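# Find amber-lit faulty server or park at charger

## Task

Inspect the servers along the aisle for one whose front display shines amber instead of blue. If such a server exists, finish in front of its cabinet, facing it head-on and barely angled, with that server at the precise centre of the head camera image. The image must be sharp and unobstructed, and must include the server's front from about its midpoint up to its display, plus the complete display. If no server is amber, finish parked fully inside the taped charging area at the wall charger, with no part of the robot touching or overhanging the tape and the robot's front or back square to the wall. Either way, the plastic tote must stay upright, and the robot must neither fall over nor finish tilted.

## Robot and tools

ROBOT. The robot is a Hello Robot Stretch 3 with one arm. It has a two-wheeled base (0.33 m long, 0.34 m wide, rounded rear), a lift on a mast, and a telescoping arm that reaches out to the robot's right. To bring the gripper forward, drive the base. The base turns about the point midway between its drive wheels, 0.05 m behind the front edge. When the arm is retracted and the wrist folded, a turn sweeps a circle of radius 0.28 m. An unfolded, level wrist sticks out past that circle. The base cannot move sideways.

FRAMES. The base frame has its origin on the floor between the drive wheels, with x forward, y left and z up, in metres. hand_pose is the fingertip pinch point in this frame. base_odometry is wheel-count odometry relative to the scene's start pose, so slipping counts as travel. Heading is in rad, positive left, from -3.142 to 3.142. If turned_by_wheels and turned_by_imu differ by more than 0.15 rad, believe turned_by_imu. base_tilt is in degrees, with forward and right positive. A reading of about 4 degrees can be a constant bias.

move. One action per call. Every motion in it starts together.
- base: an object with exactly one key. translate_m is a relative drive in metres, forward positive, -3 to 3. rotate_rad is a relative turn in place in radians, left positive, -6.4 to 6.4. Both count from where the base last reported itself, or from where it is now if a move was still running.
- joints: an object of absolute targets, each keyed by joint name. lift_m is 0 to 1.1. arm_m is 0 to 0.52. wrist_yaw_rad is -1.345 to 4.42. wrist_pitch_rad is -1.57 to 0.451, with negative tipping the fingertips down. wrist_roll_rad is -2.911 to 2.918. gripper_m is -0.089 to 0.179, and larger means wider. head_pan_rad is -3.953 to 1.73: 0 faces forward, positive turns left, and -1.57 looks along the arm. head_tilt_rad is -1.53 to 0.419, with negative looking down.
- pace: "default" or "max". speeds: per-motion top speeds, capped at the max rates. The base is slowed to 0.10 m/s and 0.63 rad/s unless lift_m is below 0.30, arm_m is below 0.03 and wrist_yaw_rad is above 2.54.
- contact_limits: effort thresholds (1 to 100) that stop a motion. Use them only alongside the matching command. arm_m, translate_m and rotate_rad each take one number. lift_m takes {"down": v, "up": v}. The base has no contact stop unless you give one.
- servos: "reboot", used alone, switches back on any wrist or head servo that has shut off.
- cameras: a list drawn from head_camera, nav_camera, wrist_camera and all. Leaving it out means all; [] means none.
- blocking: true (the default) waits until everything is at rest. false returns after about 0.5 s while motion continues. A later move overrides only the joints it names, and the base only if it names the base.
An action may not exceed 15 s, and a move times out after 14 s. An unknown key makes the call invalid. An out-of-range value gets it refused, and then the later move, wait and finished_scene calls in the same reply are skipped. The same happens after an uncommanded stop.

wait(seconds 0 to 10, cameras): lets time run with nothing new commanded. It returns early if all running moves come to rest. wait(0) shows the progress of a non-blocking move under "earlier move".

stop(cameras): brakes every motion still running. Braked motions report "stopped" and keep holding.

zoom_image(camera, region [x0,y0,x1,y1]): enlarges part of that camera's latest image, in pixels from the top-left corner, at most 504 by 504. It only works on cameras included in the last images.

read_manual(section "licences"): returns licence text only.

finished_scene(scene): ends the current scene, given by its number. The goal must already hold. It cannot be undone, and calls after it in the same reply run in the next scene.

RESULTS. The pictures line lists the images in order. Images are the newest frames and may lag the state slightly. head_camera images arrive rotated, so turn them a quarter clockwise to view upright. nav_camera images need a quarter turn counterclockwise. The move line says done, or else the worst status. base_status and joint_status can read done, moving, off_target (still pushing toward the target), contact_stop (the joint goes slack), time_out or torque_fault. on_its_own reports what the robot did unprompted; in it, "held at" is a target, not a reading. motor_effort is in % with the recent peak in brackets; positive wheel effort pushes forward. lidar_m gives 12 sectors of 30 degrees: the 1st is straight ahead, then counter-clockwise (4th left, 7th behind, 10th right). It sees only at 0.17 m height, and "-" means nothing seen or closer than 0.15 m. head_depth_mm and wrist_depth_mm are 7x7 grids of median depth in mm, read from the top left. "-" means no reading.

CAUTIONS. Before folding the wrist (yaw 3.0) or unfolding it, set lift_m between 0.32 and 0.95, wrist_pitch_rad to -0.4 and wrist_roll_rad near 0. While yaw is below -0.4, keep pitch at -0.5 or lower. The wrist and head have no contact stop, and prolonged straining causes a torque fault that needs a reboot. Pushing against something solid with the gripper above about 0.45 m, or driving while snagged, can tip the robot. If base_tilt shows a lean, back off. Avoid knocking the tote over, and avoid hitting cabinets or walls; use a translate_m contact limit when driving close. Time passes while you think, and running moves continue during it.

Each tool is called after "Request:" in YAML: its name, and indented under it one key for each argument.

## Session

Request:
move:

Scene clock: 0.00 s.
base_odometry: x=+0.000 y=+0.000 heading=+0.000
turned_by_wheels: +0.000
turned_by_imu: +0.000
base_tilt: forward=+1.1 right=-1.6
lidar_m: 0.87 1.47 1.30 0.85 0.78 0.79 0.99 2.04 1.23 1.36 2.66 0.85
head_depth_mm: 777 776 783 785 784 906 912 / 857 849 843 836 829 822 818 / 974 965 957 947 943 931 926 / 1597 1118 1106 1097 1087 1072 1058 / 1762 1329 1310 1292 1274 1264 1244 / 1646 1631 1619 1576 1561 1536 1511 / 1543 1545 1563 1581 1596 1604 1615
base_status: not commanded
joint_positions: lift_m=+0.445 arm_m=+0.001 wrist_yaw_rad=+2.826 wrist_pitch_rad=-0.448 wrist_roll_rad=+0.000 gripper_m=+0.037 head_pan_rad=+0.000 head_tilt_rad=-0.003
joint_status: not commanded
measured_speeds: all 0
motor_effort: left_wheel=-0.3 right_wheel=-0.3 lift_m=+21.6 arm_m=-3.7 wrist_yaw_rad=+0.2 wrist_pitch_rad=+3.0 wrist_roll_rad=+0.1 gripper_m=+0.1 head_pan_rad=+0.7 head_tilt_rad=+7.3
hand_pose: x=+0.0471 y=+0.0640 z=+0.4511 quat_wxyz=(+0.264, +0.705, +0.047, +0.656) (m; base frame)
wrist_depth_mm: 675 - - - - - - / 156 - - - - - - / 151 - - - - - - / 161 183 - - - - - / 175 188 151 150 150 - - / - 211 129 - 126 - - / - 219 110 - - 91 -
pictures: head_camera (sideways), nav_camera (sideways), wrist_camera
Images, in order (width x height): head_camera 896x504, nav_camera 672x504, wrist_camera 644x364.

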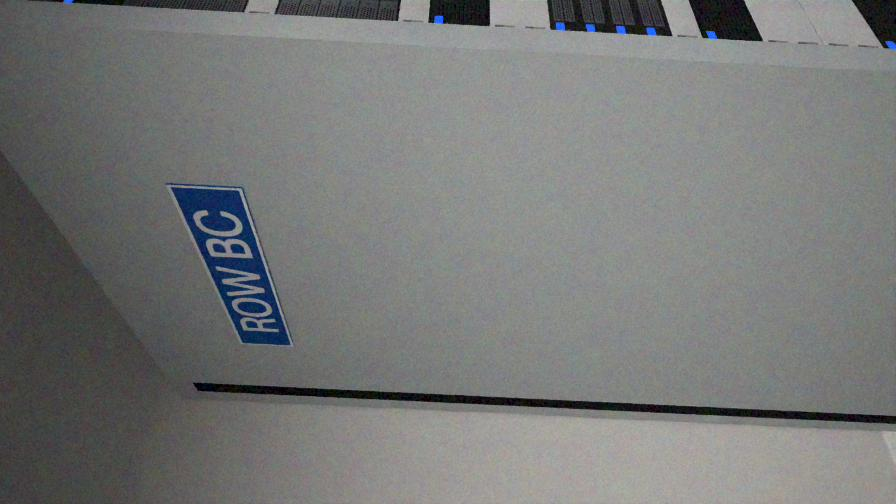

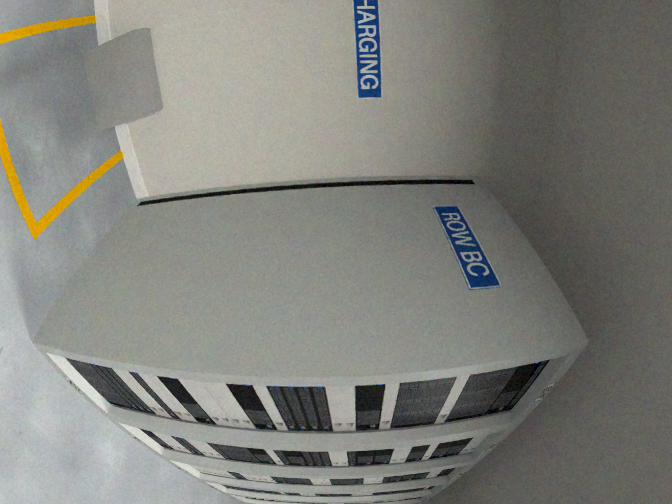

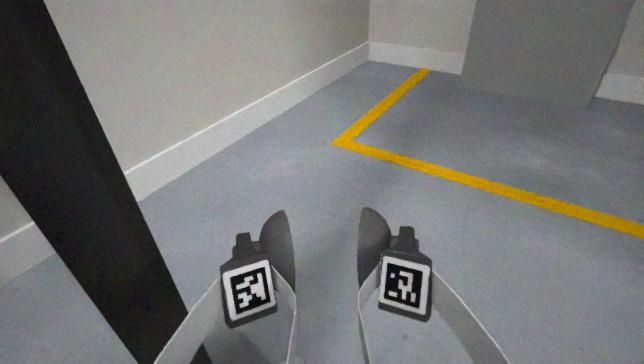

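Request:
move:
  joints: {"head_pan_rad": -1.2, "head_tilt_rad": -0.2}
  pace: "max"
  cameras: ["nav_camera","head_camera"]

Request:
move:
  joints: {"head_pan_rad": 0.9, "head_tilt_rad": -0.4}
  pace: "max"
  cameras: ["nav_camera","head_camera"]

Request:
move:
  joints: {"head_pan_rad": -2.6, "head_tilt_rad": -0.4}
  pace: "max"
  cameras: ["nav_camera","head_camera"]

Scene clock: 6.17 s.
move: done
base_odometry: x=+0.000 y=+0.000 heading=+0.000
turned_by_wheels: +0.000
turned_by_imu: +0.001
base_tilt: forward=+0.9 right=-1.6
lidar_m: 0.87 1.47 1.29 0.85 0.78 0.79 0.99 2.04 1.23 1.35 2.65 0.85
head_depth_mm: 1728 1667 1682 1694 1601 1650 1613 / 2541 1929 1986 2049 2082 1997 1645 / 2795 2494 2560 2646 2627 2175 1625 / 2818 3788 3590 3612 3162 2162 1611 / 2845 3736 3852 - 3235 2144 1604 / 2536 3668 3753 3919 3142 2118 1599 / 2885 3553 3674 3848 3140 2102 1581
base_status: not commanded
joint_positions: lift_m=+0.445 arm_m=+0.001 wrist_yaw_rad=+2.826 wrist_pitch_rad=-0.448 wrist_roll_rad=+0.000 gripper_m=+0.037 head_pan_rad=-1.228 head_tilt_rad=-0.197
joint_status: all done
measured_speeds: all 0
motor_effort: left_wheel=-0.5(1.4) right_wheel=-0.3(0.7) lift_m=+27.2(27.3) arm_m=-8.5(8.5) wrist_yaw_rad=+0.5(0.6) wrist_pitch_rad=+2.5(3.3) wrist_roll_rad=+0.0(0.3) gripper_m=+0.1(0.5) head_pan_rad=+1.1(4.7) head_tilt_rad=-1.9(6.0)
hand_pose: x=+0.0471 y=+0.0640 z=+0.4511 quat_wxyz=(+0.264, +0.705, +0.047, +0.656) (m; base frame)
wrist_depth_mm: 704 - - - - - - / 156 - - - - - - / 150 - - - - - - / 161 182 - - - - - / 175 188 151 149 150 - - / - 210 129 - 126 - - / - 221 110 - - 91 -
pictures: head_camera (sideways), nav_camera (sideways)
Images, in order (width x height): head_camera 896x504, nav_camera 672x504.

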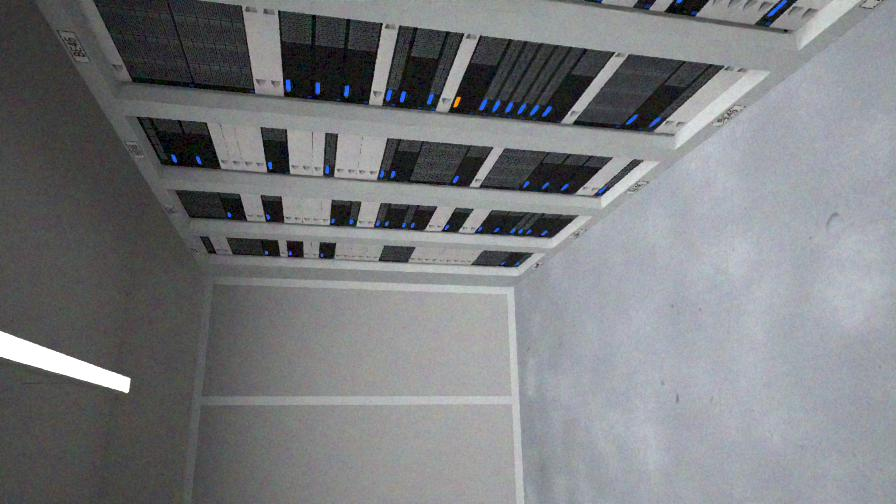

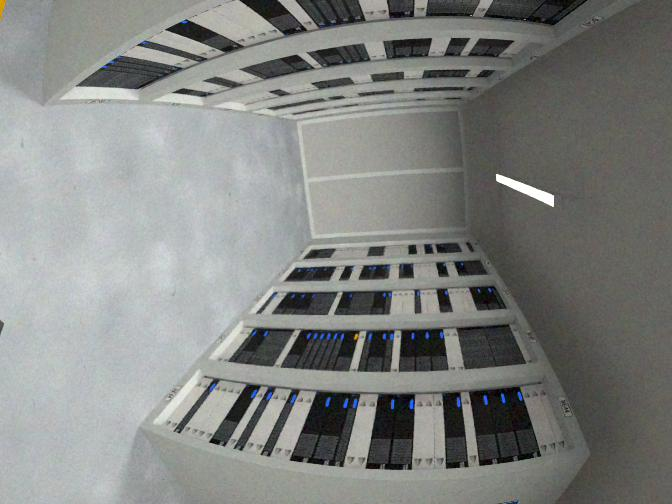

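Scene clock: 7.30 s.
move: done
base_odometry: x=+0.000 y=+0.000 heading=+0.000
turned_by_wheels: +0.000
turned_by_imu: +0.000
base_tilt: forward=+1.0 right=-1.6
lidar_m: 0.87 1.47 1.29 0.85 0.78 0.79 0.99 2.04 1.23 1.35 2.65 0.85
head_depth_mm: 1292 1391 1490 1596 1691 1697 1361 / 1345 1430 1539 1677 1704 1694 1365 / 1377 1479 1586 1738 1770 1676 1351 / 1427 1528 1658 1814 1951 1667 1341 / 1461 1592 1716 1862 2011 1675 1333 / 1329 1409 1510 1610 1726 1641 1321 / 1116 1177 1237 1310 1383 1480 1327
base_status: not commanded
joint_positions: lift_m=+0.445 arm_m=+0.001 wrist_yaw_rad=+2.826 wrist_pitch_rad=-0.448 wrist_roll_rad=+0.000 gripper_m=+0.037 head_pan_rad=+0.938 head_tilt_rad=-0.403
joint_status: all done
measured_speeds: all 0
motor_effort: left_wheel=-0.1(1.3) right_wheel=-0.7(0.7) lift_m=+29.1(29.1) arm_m=-9.7(9.7) wrist_yaw_rad=-0.1(0.7) wrist_pitch_rad=+2.8(3.0) wrist_roll_rad=+0.3(0.3) gripper_m=-0.3(0.5) head_pan_rad=-1.9(6.2) head_tilt_rad=-0.5(5.1)
hand_pose: x=+0.0471 y=+0.0640 z=+0.4511 quat_wxyz=(+0.264, +0.705, +0.047, +0.656) (m; base frame)
wrist_depth_mm: 684 - - - - - - / 156 - - - - - - / 150 - - - - - - / 161 182 - - - - - / 175 187 152 149 150 - - / - 210 129 - 126 - - / - 222 110 - - 91 -
pictures: head_camera (sideways), nav_camera (sideways)
Images, in order (width x height): head_camera 896x504, nav_camera 672x504.

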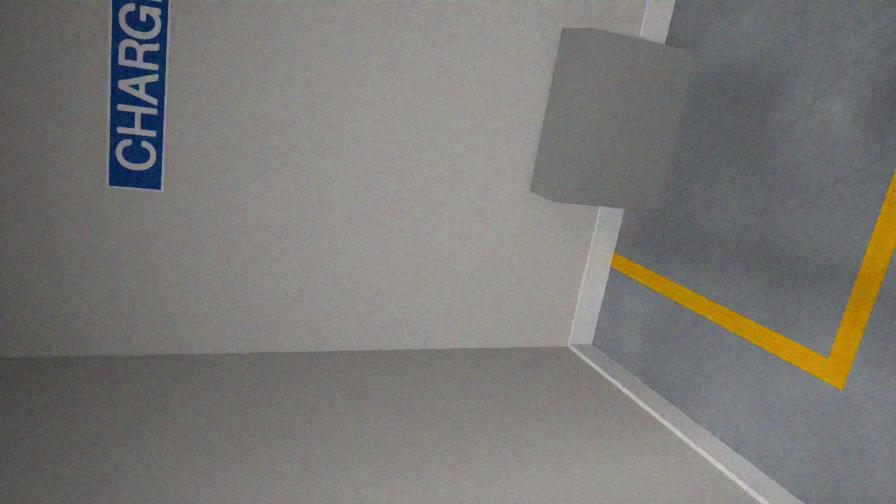

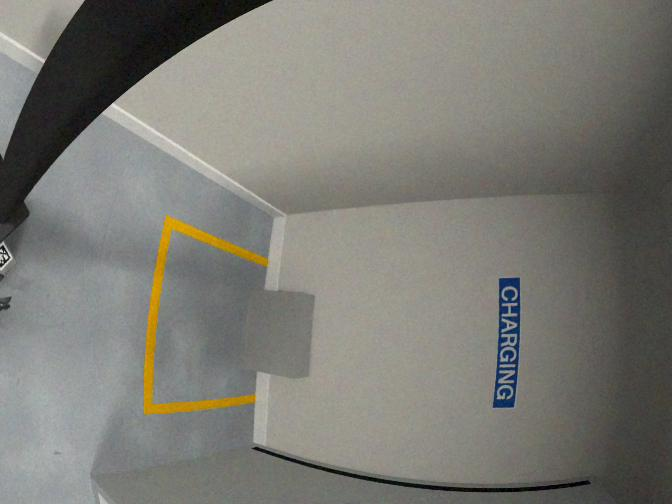

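Scene clock: 10.10 s.
move: done
base_odometry: x=+0.000 y=+0.000 heading=+0.000
turned_by_wheels: +0.000
turned_by_imu: +0.001
base_tilt: forward=+0.8 right=-1.7
lidar_m: 0.87 1.47 1.29 0.85 0.78 0.79 0.99 2.05 1.23 1.36 2.64 0.85
head_depth_mm: 1687 1689 1702 1691 1683 1615 1362 / 1866 2011 2127 2278 2132 1687 1359 / 1832 1977 2160 2369 2099 1672 1354 / 1821 1967 2159 2348 2157 1672 1348 / 1825 1940 2109 2295 2204 1662 1338 / 1785 1925 2090 2276 2205 1653 1332 / 1761 1905 2064 2277 2161 1640 1322
base_status: not commanded
joint_positions: lift_m=+0.445 arm_m=+0.001 wrist_yaw_rad=+2.826 wrist_pitch_rad=-0.448 wrist_roll_rad=+0.000 gripper_m=+0.037 head_pan_rad=-2.612 head_tilt_rad=-0.403
joint_status: all done
measured_speeds: translate_m=+0.000 rotate_rad=+0.000 lift_m=+0.000 arm_m=+0.000 wrist_yaw_rad=+0.000 wrist_pitch_rad=+0.000 wrist_roll_rad=+0.000 head_pan_rad=+0.024 head_tilt_rad=+0.000
motor_effort: left_wheel=+0.4(2.1) right_wheel=-0.2(0.9) lift_m=+32.8(33.2) arm_m=-12.6(13.2) wrist_yaw_rad=+0.2(0.7) wrist_pitch_rad=+2.5(3.1) wrist_roll_rad=+0.2(0.5) gripper_m=+0.3(0.9) head_pan_rad=+2.5(4.3) head_tilt_rad=+4.6(4.6)
hand_pose: x=+0.0471 y=+0.0640 z=+0.4511 quat_wxyz=(+0.264, +0.705, +0.047, +0.656) (m; base frame)
wrist_depth_mm: 685 - - - - - - / 155 - - - - - - / 151 - - - - - - / 161 182 - - - - - / 175 188 151 150 151 - - / - 212 129 - 126 - - / - 221 110 - - 91 -
pictures: head_camera (sideways), nav_camera (sideways)
Images, in order (width x height): head_camera 896x504, nav_camera 672x504.

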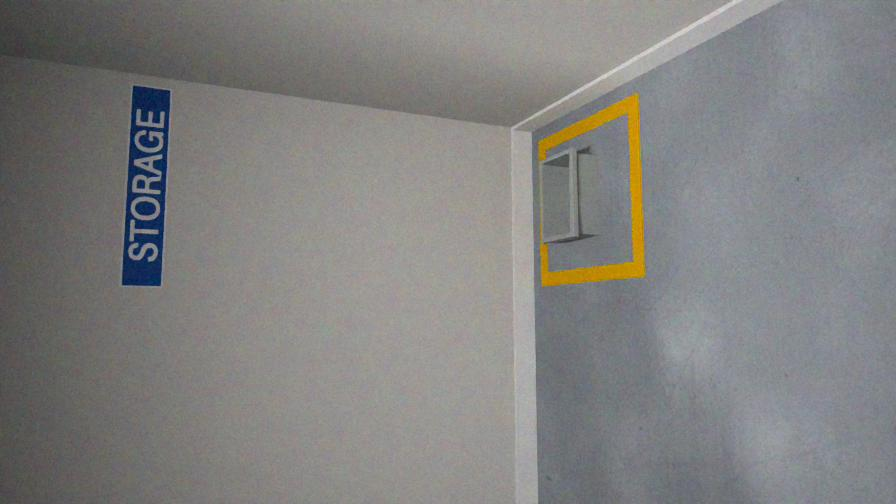

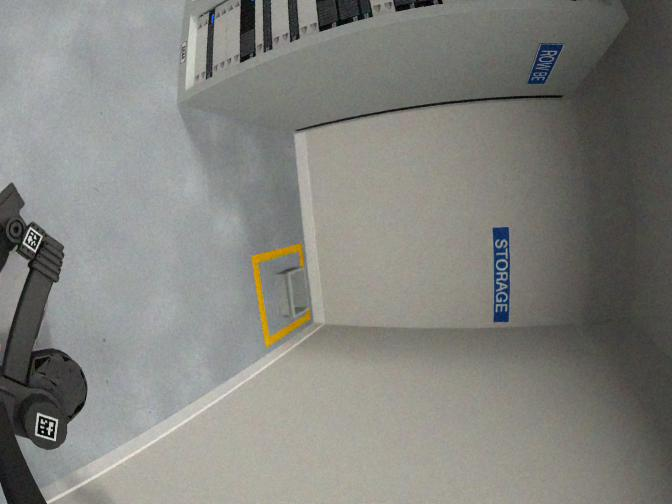

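Request:
move:
  base: {"rotate_rad": -0.866}
  joints: {"lift_m": 0.28, "head_pan_rad": -1.2, "head_tilt_rad": -0.35}
  pace: "max"

Request:
zoom_image:
  camera: "head_camera"
  region: [200, 0, 700, 500]

Scene clock: 53.63 s.
move: done
base_odometry: x=+0.000 y=+0.000 heading=-0.865
turned_by_wheels: -0.865
turned_by_imu: -0.880
base_tilt: forward=+0.9 right=-1.6
lidar_m: 1.80 0.85 1.03 1.47 1.06 0.80 0.78 0.82 1.17 2.15 1.23 1.59
head_depth_mm: 1788 1884 1983 2110 2239 1823 1432 / 1861 1959 2085 2220 2352 1796 1421 / 1640 1826 2050 2258 2302 1786 1410 / 1304 1414 1553 1707 1910 1773 1399 / 1086 1157 1245 1345 1469 1585 1394 / 1101 1183 1277 1364 1514 1616 1389 / 1169 1256 1362 1489 1632 1662 1376
base_status: done
joint_positions: lift_m=+0.280 arm_m=+0.001 wrist_yaw_rad=+2.826 wrist_pitch_rad=-0.450 wrist_roll_rad=+0.000 gripper_m=+0.037 head_pan_rad=-1.190 head_tilt_rad=-0.348
joint_status: all done
measured_speeds: translate_m=+0.000 rotate_rad=+0.000 lift_m=+0.000 arm_m=+0.000 wrist_yaw_rad=+0.000 wrist_pitch_rad=+0.000 wrist_roll_rad=+0.000 head_pan_rad=-0.024 head_tilt_rad=+0.000
motor_effort: left_wheel=+9.9(16.6) right_wheel=-10.2(17.0) lift_m=+20.1(33.3) arm_m=-15.8(16.9) wrist_yaw_rad=+0.1(0.9) wrist_pitch_rad=+3.0(3.4) wrist_roll_rad=+0.3(0.4) gripper_m=+0.3(0.6) head_pan_rad=-2.3(5.1) head_tilt_rad=+3.0(7.4)
hand_pose: x=+0.0471 y=+0.0638 z=+0.2856 quat_wxyz=(+0.264, +0.705, +0.048, +0.656) (m; base frame)
wrist_depth_mm: - - - - - - 752 / 159 - - - - 937 817 / 151 - - - - - - / 161 177 - - - - - / 175 188 151 150 150 - - / - 212 129 148 126 - - / 259 230 249 252 - 91 -
pictures: head_camera (sideways), nav_camera (sideways), wrist_camera
Images, in order (width x height): head_camera 896x504, nav_camera 672x504, wrist_camera 644x364.

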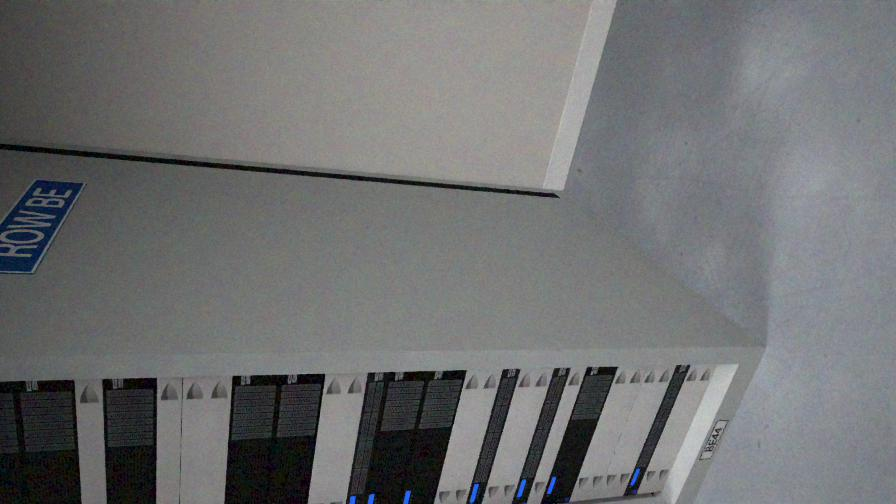

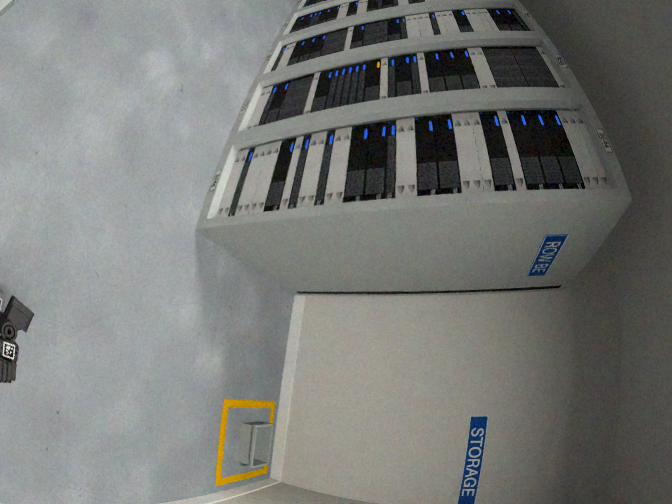

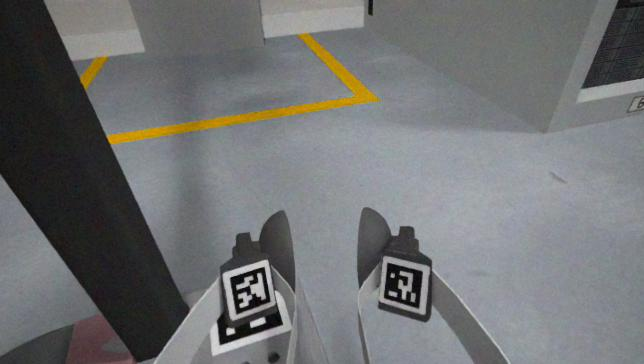

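Scaled by 1.008 from the camera's 896x504 image, which has a finer 1280x720 frame.

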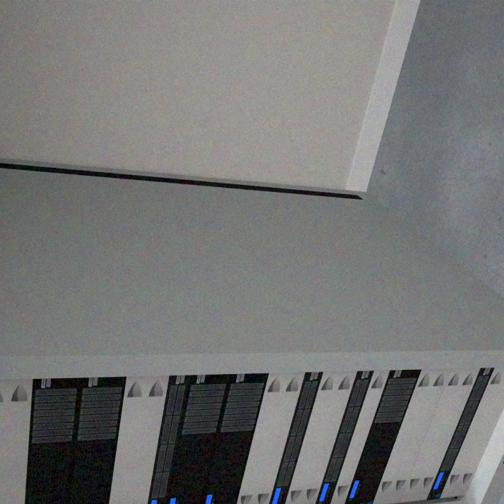

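Request:
move:
  base: {"translate_m": 1.62}
  joints: {"head_pan_rad": -1.57, "head_tilt_rad": -0.35}
  pace: "max"

Request:
zoom_image:
  camera: "head_camera"
  region: [200, 0, 700, 500]

Scene clock: 66.80 s.
move: done
base_odometry: x=+1.050 y=-1.233 heading=-0.865
turned_by_wheels: +0.000
turned_by_imu: +0.011
base_tilt: forward=+0.9 right=-1.6
lidar_m: 1.48 0.62 0.46 0.46 0.49 0.69 2.40 2.53 1.13 1.12 1.22 1.74
head_depth_mm: 942 991 1041 1102 1206 1343 1403 / 948 1004 1085 1161 1257 1344 1379 / 956 1014 1091 1180 1287 1405 1400 / 965 1031 1106 1194 1289 1420 1401 / 952 1021 1090 1183 1280 1404 1398 / 946 1020 1102 1187 1303 1436 1377 / 987 1060 1134 1225 1335 1460 1379
base_status: done
joint_positions: lift_m=+0.280 arm_m=+0.001 wrist_yaw_rad=+2.826 wrist_pitch_rad=-0.450 wrist_roll_rad=+0.000 gripper_m=+0.037 head_pan_rad=-1.570 head_tilt_rad=-0.350
joint_status: all done
measured_speeds: all 0
motor_effort: left_wheel=+6.0(16.3) right_wheel=-1.4(10.3) lift_m=+33.8(37.5) arm_m=-13.9(16.1) wrist_yaw_rad=+0.4(0.9) wrist_pitch_rad=+3.1(3.5) wrist_roll_rad=+0.3(0.4) gripper_m=+0.1(0.8) head_pan_rad=+3.0(4.2) head_tilt_rad=-2.2(3.1)
hand_pose: x=+0.0471 y=+0.0638 z=+0.2856 quat_wxyz=(+0.264, +0.705, +0.048, +0.656) (m; base frame)
wrist_depth_mm: 408 433 459 487 479 576 621 / 158 469 510 542 529 635 708 / 150 516 560 602 578 689 - / 161 536 583 598 625 - - / 177 200 547 152 150 - - / - 210 129 147 125 - - / 260 230 250 253 - 91 -
pictures: head_camera (sideways), nav_camera (sideways), wrist_camera
Images, in order (width x height): head_camera 896x504, nav_camera 672x504, wrist_camera 644x364.

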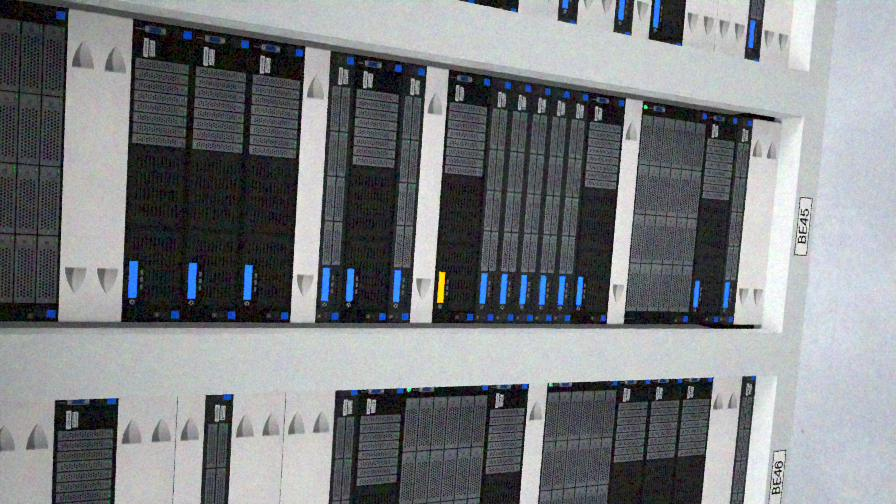

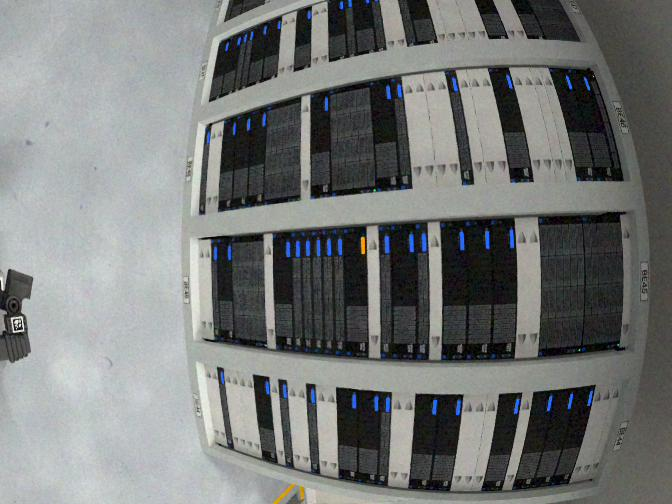

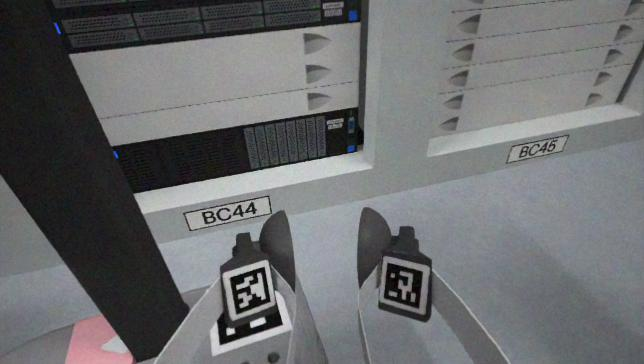

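Scaled by 1.008 from the camera's 896x504 image, which has a finer 1280x720 frame.

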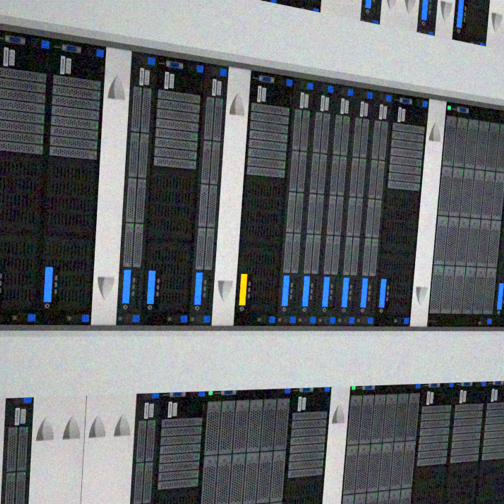

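Request:
move:
  joints: {"head_tilt_rad": -0.372}
  cameras: ["head_camera"]

Scene clock: 72.30 s.
move: done
base_odometry: x=+1.050 y=-1.233 heading=-0.865
turned_by_wheels: +0.000
turned_by_imu: +0.001
base_tilt: forward=+0.9 right=-1.8
lidar_m: 1.48 0.62 0.46 0.46 0.49 0.69 2.40 2.53 1.14 1.12 1.22 1.73
head_depth_mm: 938 989 1044 1119 1228 1373 1402 / 947 1011 1090 1176 1269 1380 1392 / 952 1023 1100 1187 1293 1425 1390 / 958 1027 1108 1195 1314 1450 1375 / 951 1021 1100 1192 1309 1443 1370 / 944 1022 1109 1200 1325 1465 1360 / 983 1059 1141 1247 1353 1495 1347
base_status: not commanded
joint_positions: lift_m=+0.280 arm_m=+0.001 wrist_yaw_rad=+2.826 wrist_pitch_rad=-0.450 wrist_roll_rad=+0.000 gripper_m=+0.037 head_pan_rad=-1.570 head_tilt_rad=-0.372
joint_status: all done
measured_speeds: all 0
motor_effort: left_wheel=+6.3(6.6) right_wheel=-1.5(1.9) lift_m=+25.1(25.6) arm_m=-12.9(14.0) wrist_yaw_rad=+0.1(0.4) wrist_pitch_rad=+3.1(3.4) wrist_roll_rad=+0.1(0.3) gripper_m=-0.1(0.4) head_pan_rad=+2.4(3.1) head_tilt_rad=-2.9(3.2)
hand_pose: x=+0.0471 y=+0.0638 z=+0.2856 quat_wxyz=(+0.264, +0.705, +0.048, +0.656) (m; base frame)
wrist_depth_mm: 408 437 461 496 485 574 647 / 158 464 503 538 530 633 703 / 151 509 554 583 582 703 - / 161 545 589 606 632 - - / 178 198 563 151 150 - - / - 211 129 148 126 - - / 260 231 248 253 - 91 -
pictures: head_camera (sideways)
Images, in order (width x height): head_camera 896x504.

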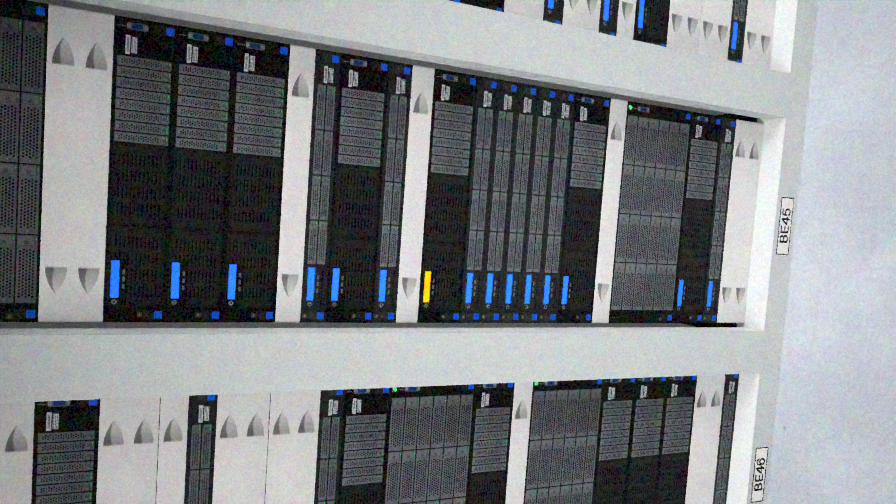

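Request:
finished_scene:
  scene: 1

The scene is finished: the task was done.


## Next scene

The same job, from a new start.

Request:
move:
  joints: {"head_pan_rad": -1.2, "head_tilt_rad": -0.2}
  pace: "max"
  cameras: ["nav_camera","head_camera"]

Scene clock: 0.93 s.
move: done
base_odometry: x=+0.000 y=+0.000 heading=+0.000
turned_by_wheels: +0.000
turned_by_imu: +0.000
base_tilt: forward=+1.2 right=-1.7
lidar_m: 1.10 1.26 2.15 1.16 1.38 1.67 0.80 0.64 0.63 0.69 1.05 1.84
head_depth_mm: 696 710 721 736 748 760 776 / 787 801 817 833 850 870 887 / 904 924 943 965 988 1014 1035 / 1058 1086 1118 1145 1179 1210 1250 / 1279 1319 1365 1407 1465 1508 1468 / 1600 1663 1738 1806 1896 1880 1555 / 1561 1620 1680 1754 1822 1881 1498
base_status: not commanded
joint_positions: lift_m=+0.326 arm_m=+0.001 wrist_yaw_rad=+2.974 wrist_pitch_rad=-0.615 wrist_roll_rad=+0.000 gripper_m=+0.037 head_pan_rad=-1.228 head_tilt_rad=-0.198
joint_status: all done
measured_speeds: all 0
motor_effort: left_wheel=+0.0(1.1) right_wheel=-1.2(1.2) lift_m=+16.3(16.5) arm_m=-4.4(4.9) wrist_yaw_rad=+0.4(0.5) wrist_pitch_rad=+2.5(2.8) wrist_roll_rad=+0.1(0.3) gripper_m=+0.0(0.5) head_pan_rad=+0.7(5.3) head_tilt_rad=-1.7(4.1)
hand_pose: x=+0.0113 y=+0.0470 z=+0.2974 quat_wxyz=(+0.270, +0.689, +0.157, +0.654) (m; base frame)
wrist_depth_mm: 148 150 - - - - - / 884 163 897 869 861 845 841 / 743 187 710 720 707 707 689 / 648 591 608 616 610 588 586 / 564 543 158 331 515 521 524 / 491 304 127 294 128 464 459 / 274 278 259 266 411 415 412
pictures: head_camera (sideways), nav_camera (sideways)
Images, in order (width x height): head_camera 896x504, nav_camera 672x504.

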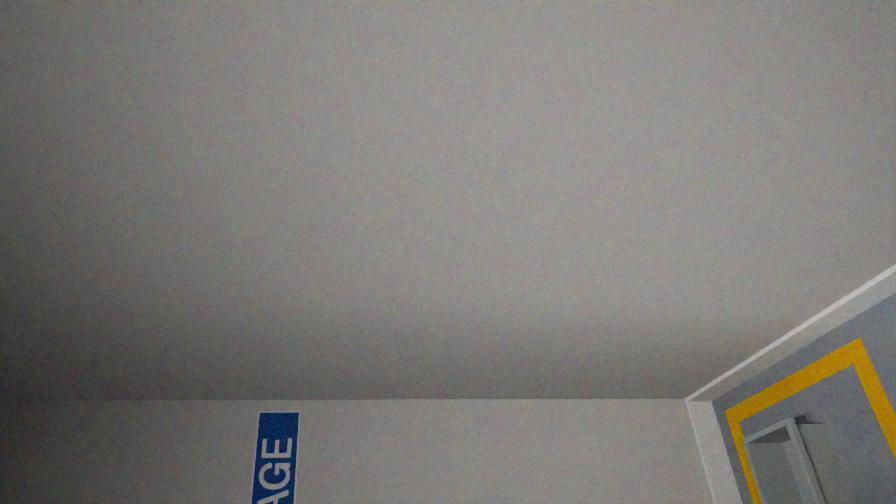

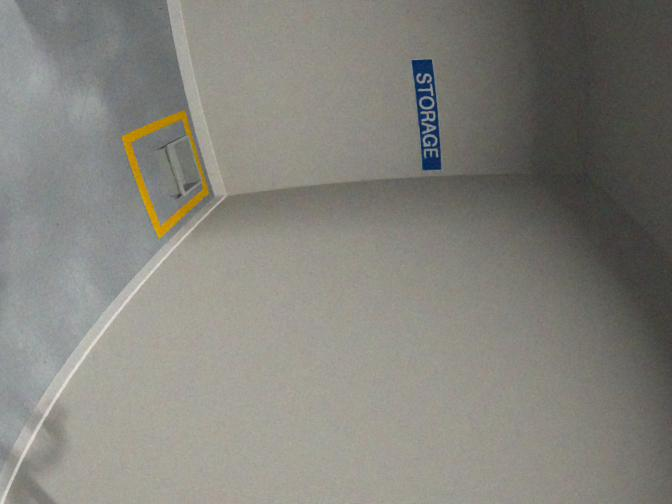

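Request:
move:
  joints: {"head_pan_rad": 0.9, "head_tilt_rad": -0.2}
  pace: "max"
  cameras: ["nav_camera","head_camera"]

Scene clock: 6.43 s.
move: done
base_odometry: x=+0.000 y=+0.000 heading=+0.000
turned_by_wheels: +0.000
turned_by_imu: +0.001
base_tilt: forward=+1.0 right=-1.9
lidar_m: 1.10 1.26 2.14 1.16 1.38 1.67 0.80 0.64 0.63 0.69 1.05 1.84
head_depth_mm: 2622 2249 2181 1970 2025 1894 1617 / 2662 3642 3052 3112 2774 2122 1604 / 2697 3681 3784 - 3103 2102 1585 / 2403 3687 3806 - 3098 2103 1576 / 2751 3669 3781 - 3041 2078 1573 / 2795 3411 3394 3505 3017 2056 1553 / 2658 2244 2308 2368 2463 2026 1542
base_status: not commanded
joint_positions: lift_m=+0.326 arm_m=+0.001 wrist_yaw_rad=+2.974 wrist_pitch_rad=-0.615 wrist_roll_rad=+0.000 gripper_m=+0.037 head_pan_rad=+0.912 head_tilt_rad=-0.200
joint_status: all done
measured_speeds: translate_m=+0.000 rotate_rad=+0.000 lift_m=+0.000 arm_m=+0.000 wrist_yaw_rad=+0.000 wrist_pitch_rad=+0.000 wrist_roll_rad=+0.000 head_pan_rad=-0.024 head_tilt_rad=+0.000
motor_effort: left_wheel=+0.0(1.5) right_wheel=-0.6(1.3) lift_m=+19.1(19.6) arm_m=-11.0(11.9) wrist_yaw_rad=+0.3(0.7) wrist_pitch_rad=+2.4(2.8) wrist_roll_rad=+0.1(0.3) gripper_m=-0.2(0.8) head_pan_rad=-2.8(5.2) head_tilt_rad=-0.3(4.3)
hand_pose: x=+0.0113 y=+0.0470 z=+0.2974 quat_wxyz=(+0.270, +0.689, +0.157, +0.654) (m; base frame)
wrist_depth_mm: 148 150 - - - - - / 868 163 881 863 843 841 814 / 749 186 709 721 714 708 689 / 627 595 606 613 615 597 589 / 550 551 158 325 518 524 512 / 486 304 127 292 129 471 464 / 275 279 261 268 415 418 413
pictures: head_camera (sideways), nav_camera (sideways)
Images, in order (width x height): head_camera 896x504, nav_camera 672x504.

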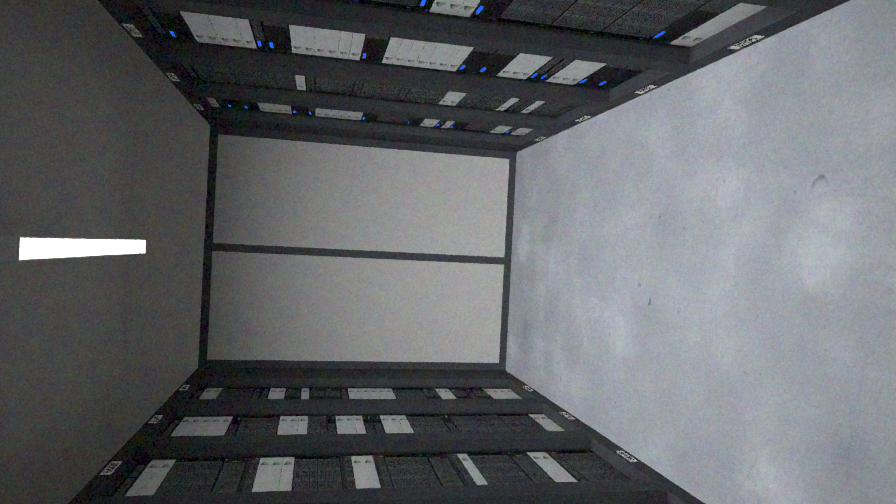

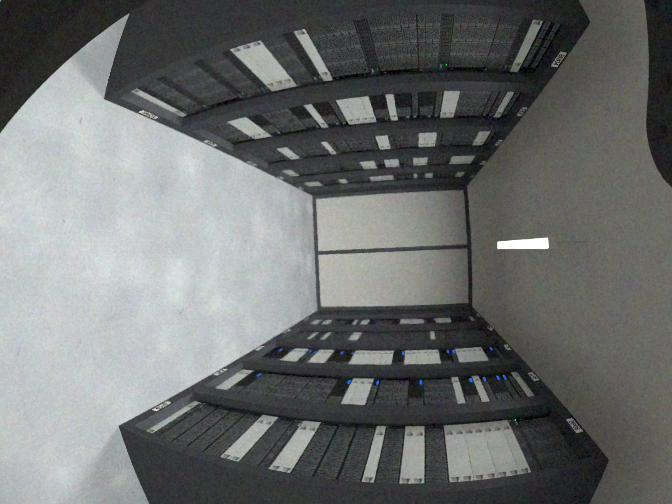

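Request:
zoom_image:
  camera: "nav_camera"
  region: [100, 300, 604, 504]

Request:
zoom_image:
  camera: "nav_camera"
  region: [100, 0, 604, 204]

Request:
zoom_image:
  camera: "head_camera"
  region: [80, 0, 584, 160]

Scaled by 1.000.

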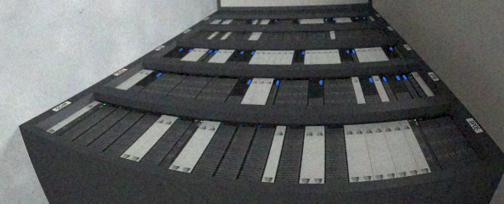

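Scaled by 1.000.

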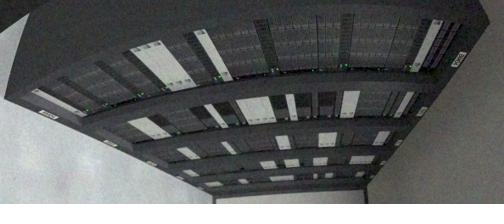

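Scaled by 1.000.

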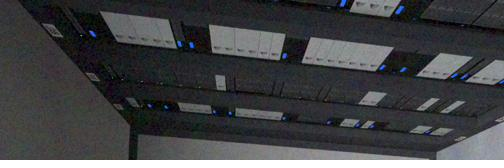

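Request:
move:
  base: {"rotate_rad": 0.88}
  joints: {"lift_m": 0.28, "wrist_pitch_rad": -0.45, "head_pan_rad": -1.2, "head_tilt_rad": -0.3}
  pace: "max"
  cameras: []

Request:
move:
  base: {"translate_m": 1.2}
  pace: "max"
  cameras: ["nav_camera"]

Request:
move:
  base: {"translate_m": 0.8}
  joints: {"head_pan_rad": 1.65, "head_tilt_rad": -0.3}
  pace: "max"
  cameras: ["nav_camera", "head_camera"]

Scene clock: 41.03 s.
move: done
base_odometry: x=+0.000 y=+0.000 heading=+0.880
turned_by_wheels: +0.880
turned_by_imu: +0.896
base_tilt: forward=+1.1 right=-1.6
lidar_m: 2.63 1.17 1.16 1.78 0.93 0.67 0.63 0.65 0.87 1.84 1.23 1.10
head_depth_mm: 1487 1555 1641 1740 1836 1868 1452 / 1545 1614 1696 1806 1901 1857 1451 / 1591 1675 1769 1866 1997 1840 1435 / 1651 1731 1838 1949 2098 1817 1432 / 1587 1688 1802 1927 2078 1810 1422 / 1310 1378 1453 1529 1637 1663 1418 / 1115 1161 1217 1272 1337 1407 1366
base_status: done
joint_positions: lift_m=+0.280 arm_m=+0.001 wrist_yaw_rad=+2.974 wrist_pitch_rad=-0.472 wrist_roll_rad=+0.000 gripper_m=+0.037 head_pan_rad=-1.212 head_tilt_rad=-0.302
joint_status: all done
measured_speeds: translate_m=+0.000 rotate_rad=+0.000 lift_m=+0.000 arm_m=+0.000 wrist_yaw_rad=+0.000 wrist_pitch_rad=+0.000 wrist_roll_rad=+0.000 head_pan_rad=+0.024 head_tilt_rad=+0.000
motor_effort: left_wheel=-10.2(17.7) right_wheel=+9.0(18.1) lift_m=+15.7(19.5) arm_m=-14.9(16.3) wrist_yaw_rad=+0.0(0.8) wrist_pitch_rad=+4.2(6.4) wrist_roll_rad=+0.1(0.4) gripper_m=+0.2(0.7) head_pan_rad=+2.6(4.2) head_tilt_rad=+0.7(3.5)
hand_pose: x=+0.0150 y=+0.0686 z=+0.2807 quat_wxyz=(+0.223, +0.699, +0.107, +0.671) (m; base frame)
wrist_depth_mm: 134 141 - - - - - / - 152 - - - - - / 851 164 849 825 811 796 788 / 691 182 649 669 668 648 637 / 586 536 204 543 537 550 537 / 501 292 127 280 129 466 462 / 260 260 242 252 409 412 410
pictures: none
No camera images: "cameras" was empty.

Scene clock: 46.40 s.
move: done
base_odometry: x=+0.765 y=+0.924 heading=+0.879
turned_by_wheels: +0.000
turned_by_imu: +0.008
base_tilt: forward=+1.2 right=-1.7
lidar_m: 2.54 1.22 0.87 0.86 0.92 1.92 1.83 1.89 0.74 0.72 0.69 1.00
head_depth_mm: 567 596 626 661 700 742 792 / 588 618 652 690 730 779 831 / 571 613 664 708 765 817 878 / 581 614 649 689 736 790 859 / 659 698 741 789 845 912 985 / 686 729 775 829 891 965 1047 / 718 764 817 875 942 1026 1120
base_status: done
joint_positions: lift_m=+0.280 arm_m=+0.001 wrist_yaw_rad=+2.974 wrist_pitch_rad=-0.471 wrist_roll_rad=+0.000 gripper_m=+0.037 head_pan_rad=-1.200 head_tilt_rad=-0.301
joint_status: not commanded
measured_speeds: all 0
motor_effort: left_wheel=-3.2(10.0) right_wheel=+11.3(18.3) lift_m=+21.5(22.1) arm_m=-13.8(15.8) wrist_yaw_rad=-0.2(1.1) wrist_pitch_rad=+4.2(4.8) wrist_roll_rad=+0.2(0.3) gripper_m=+0.3(0.7) head_pan_rad=+2.2(3.7) head_tilt_rad=+4.4(5.8)
hand_pose: x=+0.0150 y=+0.0687 z=+0.2809 quat_wxyz=(+0.222, +0.699, +0.107, +0.671) (m; base frame)
wrist_depth_mm: 133 141 873 909 977 - - / - 151 930 959 - - - / 879 164 845 822 798 796 797 / 698 182 644 674 650 649 627 / 590 538 204 538 533 547 542 / 498 293 128 281 128 474 465 / 260 258 241 253 407 407 405
pictures: nav_camera (sideways)
Images, in order (width x height): nav_camera 672x504.

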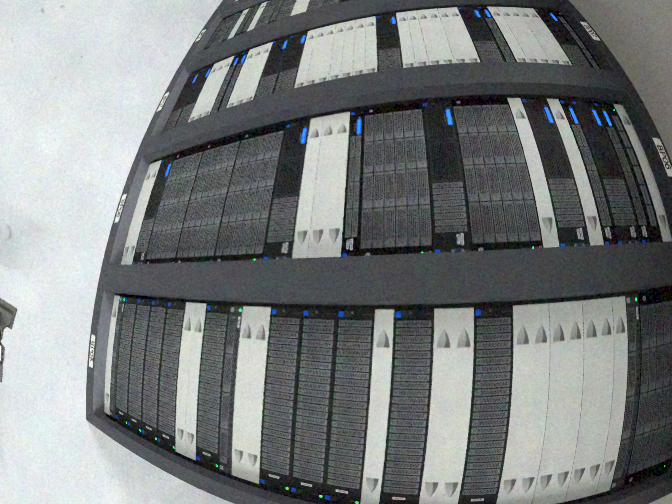

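Scene clock: 50.40 s.
move: done
base_odometry: x=+1.276 y=+1.540 heading=+0.879
turned_by_wheels: +0.000
turned_by_imu: +0.004
base_tilt: forward=+1.1 right=-1.7
lidar_m: 2.08 1.32 0.95 0.86 0.94 1.26 2.64 1.02 0.73 0.65 0.73 0.89
head_depth_mm: 738 779 827 876 939 1007 1085 / 730 778 833 886 946 1020 1102 / 703 740 787 839 914 996 1097 / 753 798 849 895 958 1014 1090 / 759 805 855 911 978 1050 1137 / 765 812 862 921 989 1061 1151 / 772 820 870 929 996 1070 1162
base_status: done
joint_positions: lift_m=+0.280 arm_m=+0.001 wrist_yaw_rad=+2.974 wrist_pitch_rad=-0.471 wrist_roll_rad=+0.000 gripper_m=+0.037 head_pan_rad=+1.652 head_tilt_rad=-0.300
joint_status: all done
measured_speeds: all 0
motor_effort: left_wheel=-1.9(8.5) right_wheel=+10.9(19.5) lift_m=+26.4(26.5) arm_m=-12.5(14.3) wrist_yaw_rad=+0.1(0.8) wrist_pitch_rad=+4.0(4.7) wrist_roll_rad=+0.3(0.3) gripper_m=-0.1(0.7) head_pan_rad=-2.7(5.2) head_tilt_rad=+4.9(9.6)
hand_pose: x=+0.0150 y=+0.0687 z=+0.2809 quat_wxyz=(+0.222, +0.699, +0.107, +0.671) (m; base frame)
wrist_depth_mm: 133 141 883 950 994 - - / 148 152 919 972 991 - - / 843 164 847 823 817 797 785 / 714 181 659 674 662 657 635 / 587 540 205 535 530 544 541 / 496 293 127 279 129 465 456 / 259 260 244 254 408 411 406
pictures: head_camera (sideways), nav_camera (sideways)
Images, in order (width x height): head_camera 896x504, nav_camera 672x504.

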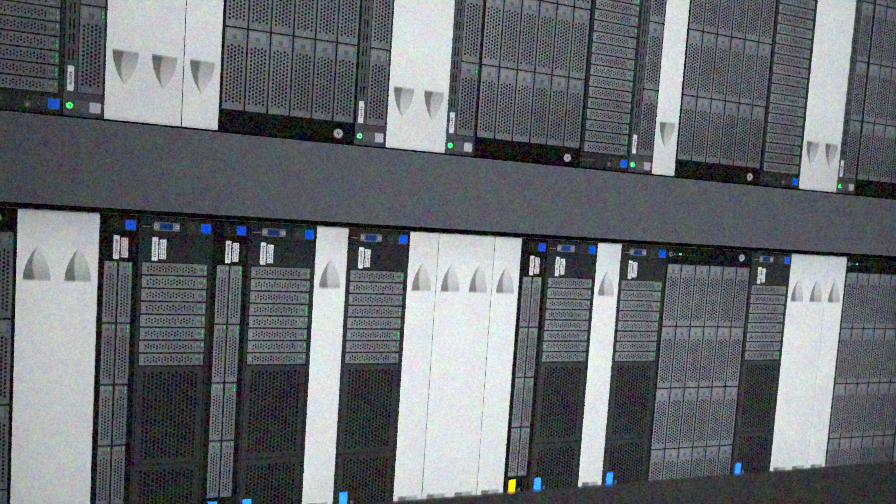

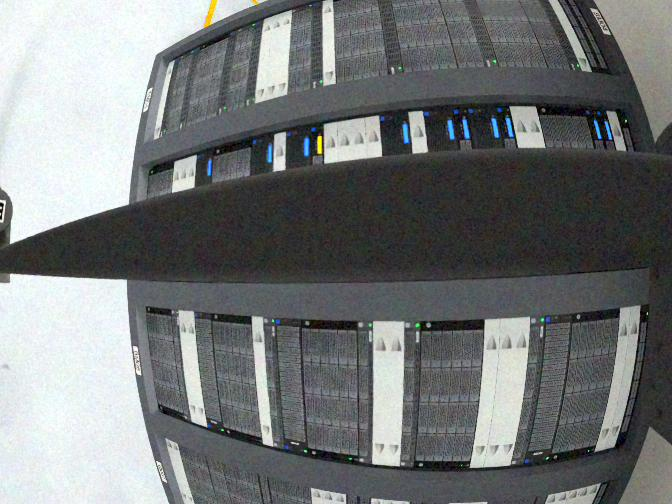

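Request:
move:
  base: {"translate_m": -0.29}
  joints: {"head_pan_rad": 1.55, "head_tilt_rad": -0.415}
  pace: "max"
  cameras: ["head_camera"]

Scene clock: 72.23 s.
move: done
base_odometry: x=+1.091 y=+1.317 heading=+0.879
turned_by_wheels: +0.000
turned_by_imu: +0.000
base_tilt: forward=+1.0 right=-1.4
lidar_m: 2.30 1.23 0.89 0.90 0.88 1.18 2.35 1.03 0.69 0.71 0.71 0.98
head_depth_mm: 711 748 805 893 1028 1163 1263 / 731 789 857 914 998 1096 1244 / 731 790 857 935 1037 1156 1244 / 727 787 853 935 1032 1149 1241 / 725 783 852 933 1027 1145 1236 / 724 782 847 931 1013 1133 1226 / 701 746 798 869 955 1095 1223
base_status: done
joint_positions: lift_m=+0.280 arm_m=+0.001 wrist_yaw_rad=+2.974 wrist_pitch_rad=-0.471 wrist_roll_rad=+0.000 gripper_m=+0.037 head_pan_rad=+1.547 head_tilt_rad=-0.414
joint_status: all done
measured_speeds: all 0
motor_effort: left_wheel=-3.9(16.5) right_wheel=-0.3(10.2) lift_m=+31.7(32.1) arm_m=-10.7(11.8) wrist_yaw_rad=-0.1(0.9) wrist_pitch_rad=+4.2(4.6) wrist_roll_rad=+0.2(0.3) gripper_m=+0.3(0.6) head_pan_rad=+1.0(4.1) head_tilt_rad=-2.2(4.5)
hand_pose: x=+0.0150 y=+0.0687 z=+0.2809 quat_wxyz=(+0.222, +0.699, +0.107, +0.671) (m; base frame)
wrist_depth_mm: 133 141 887 955 985 - - / 828 152 958 - 984 - - / 832 164 861 842 818 795 789 / 691 181 660 667 654 643 619 / 578 536 204 545 539 541 535 / 496 292 127 279 128 466 457 / 262 259 244 255 406 412 407
pictures: head_camera (sideways)
Images, in order (width x height): head_camera 896x504.

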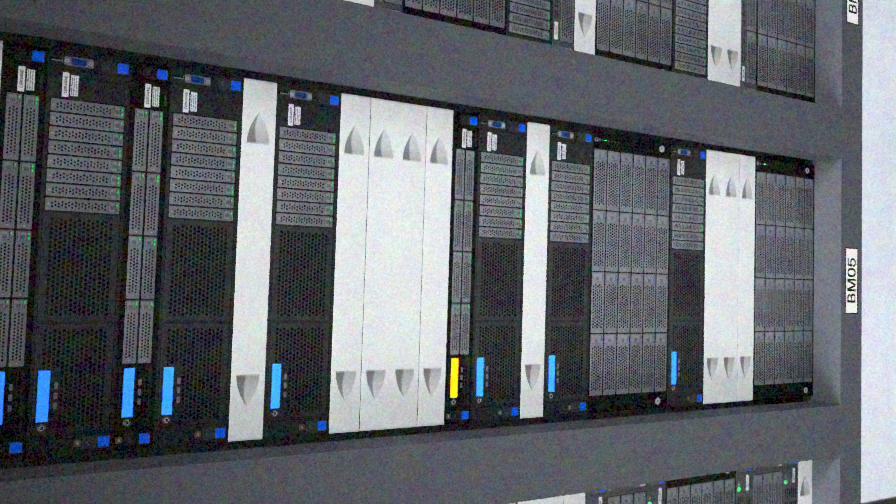

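Request:
move:
  joints: {"head_tilt_rad": -0.434}
  cameras: ["head_camera"]

Scene clock: 76.23 s.
move: done
base_odometry: x=+1.091 y=+1.317 heading=+0.879
turned_by_wheels: +0.000
turned_by_imu: +0.001
base_tilt: forward=+1.1 right=-1.7
lidar_m: 2.30 1.24 0.89 0.91 0.88 1.18 2.34 1.04 0.69 0.71 0.71 0.98
head_depth_mm: 713 753 810 899 1038 1189 1278 / 730 790 861 925 1014 1119 1236 / 727 790 860 947 1051 1180 1262 / 726 789 857 941 1048 1178 1256 / 725 785 856 940 1046 1169 1248 / 722 783 855 951 1024 1130 1246 / 697 746 805 874 985 1125 1238
base_status: not commanded
joint_positions: lift_m=+0.280 arm_m=+0.001 wrist_yaw_rad=+2.974 wrist_pitch_rad=-0.471 wrist_roll_rad=+0.000 gripper_m=+0.037 head_pan_rad=+1.550 head_tilt_rad=-0.434
joint_status: all done
measured_speeds: all 0
motor_effort: left_wheel=-4.0(4.5) right_wheel=+0.0(0.5) lift_m=+35.7(35.9) arm_m=-9.7(10.1) wrist_yaw_rad=-0.2(0.6) wrist_pitch_rad=+4.2(4.3) wrist_roll_rad=+0.3(0.3) gripper_m=-0.1(0.6) head_pan_rad=+2.7(3.7) head_tilt_rad=-2.6(3.6)
hand_pose: x=+0.0150 y=+0.0687 z=+0.2809 quat_wxyz=(+0.222, +0.699, +0.107, +0.671) (m; base frame)
wrist_depth_mm: 134 141 888 934 992 - - / 833 152 920 993 991 - - / 844 164 827 829 814 813 797 / 702 180 662 671 666 645 644 / 590 538 204 544 536 543 541 / 496 293 127 284 129 466 465 / 258 258 244 253 402 407 409
pictures: head_camera (sideways)
Images, in order (width x height): head_camera 896x504.

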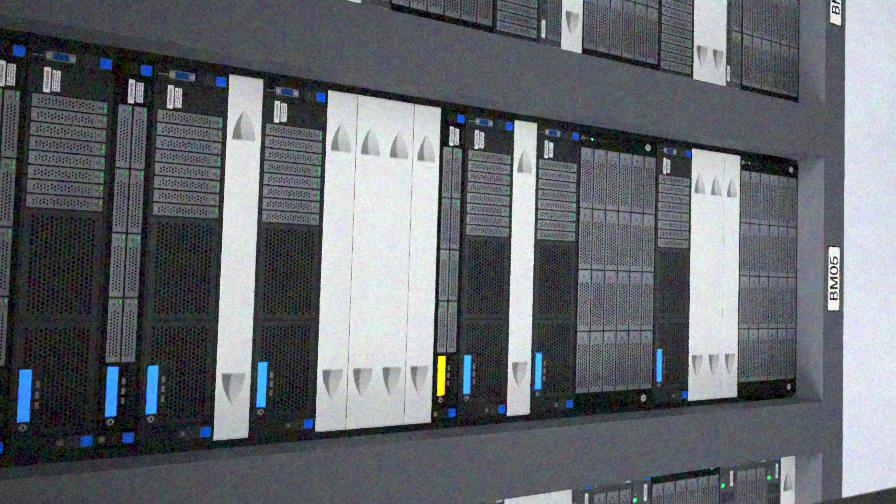

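Request:
finished_scene:
  scene: 2

The scene is finished: the task was done.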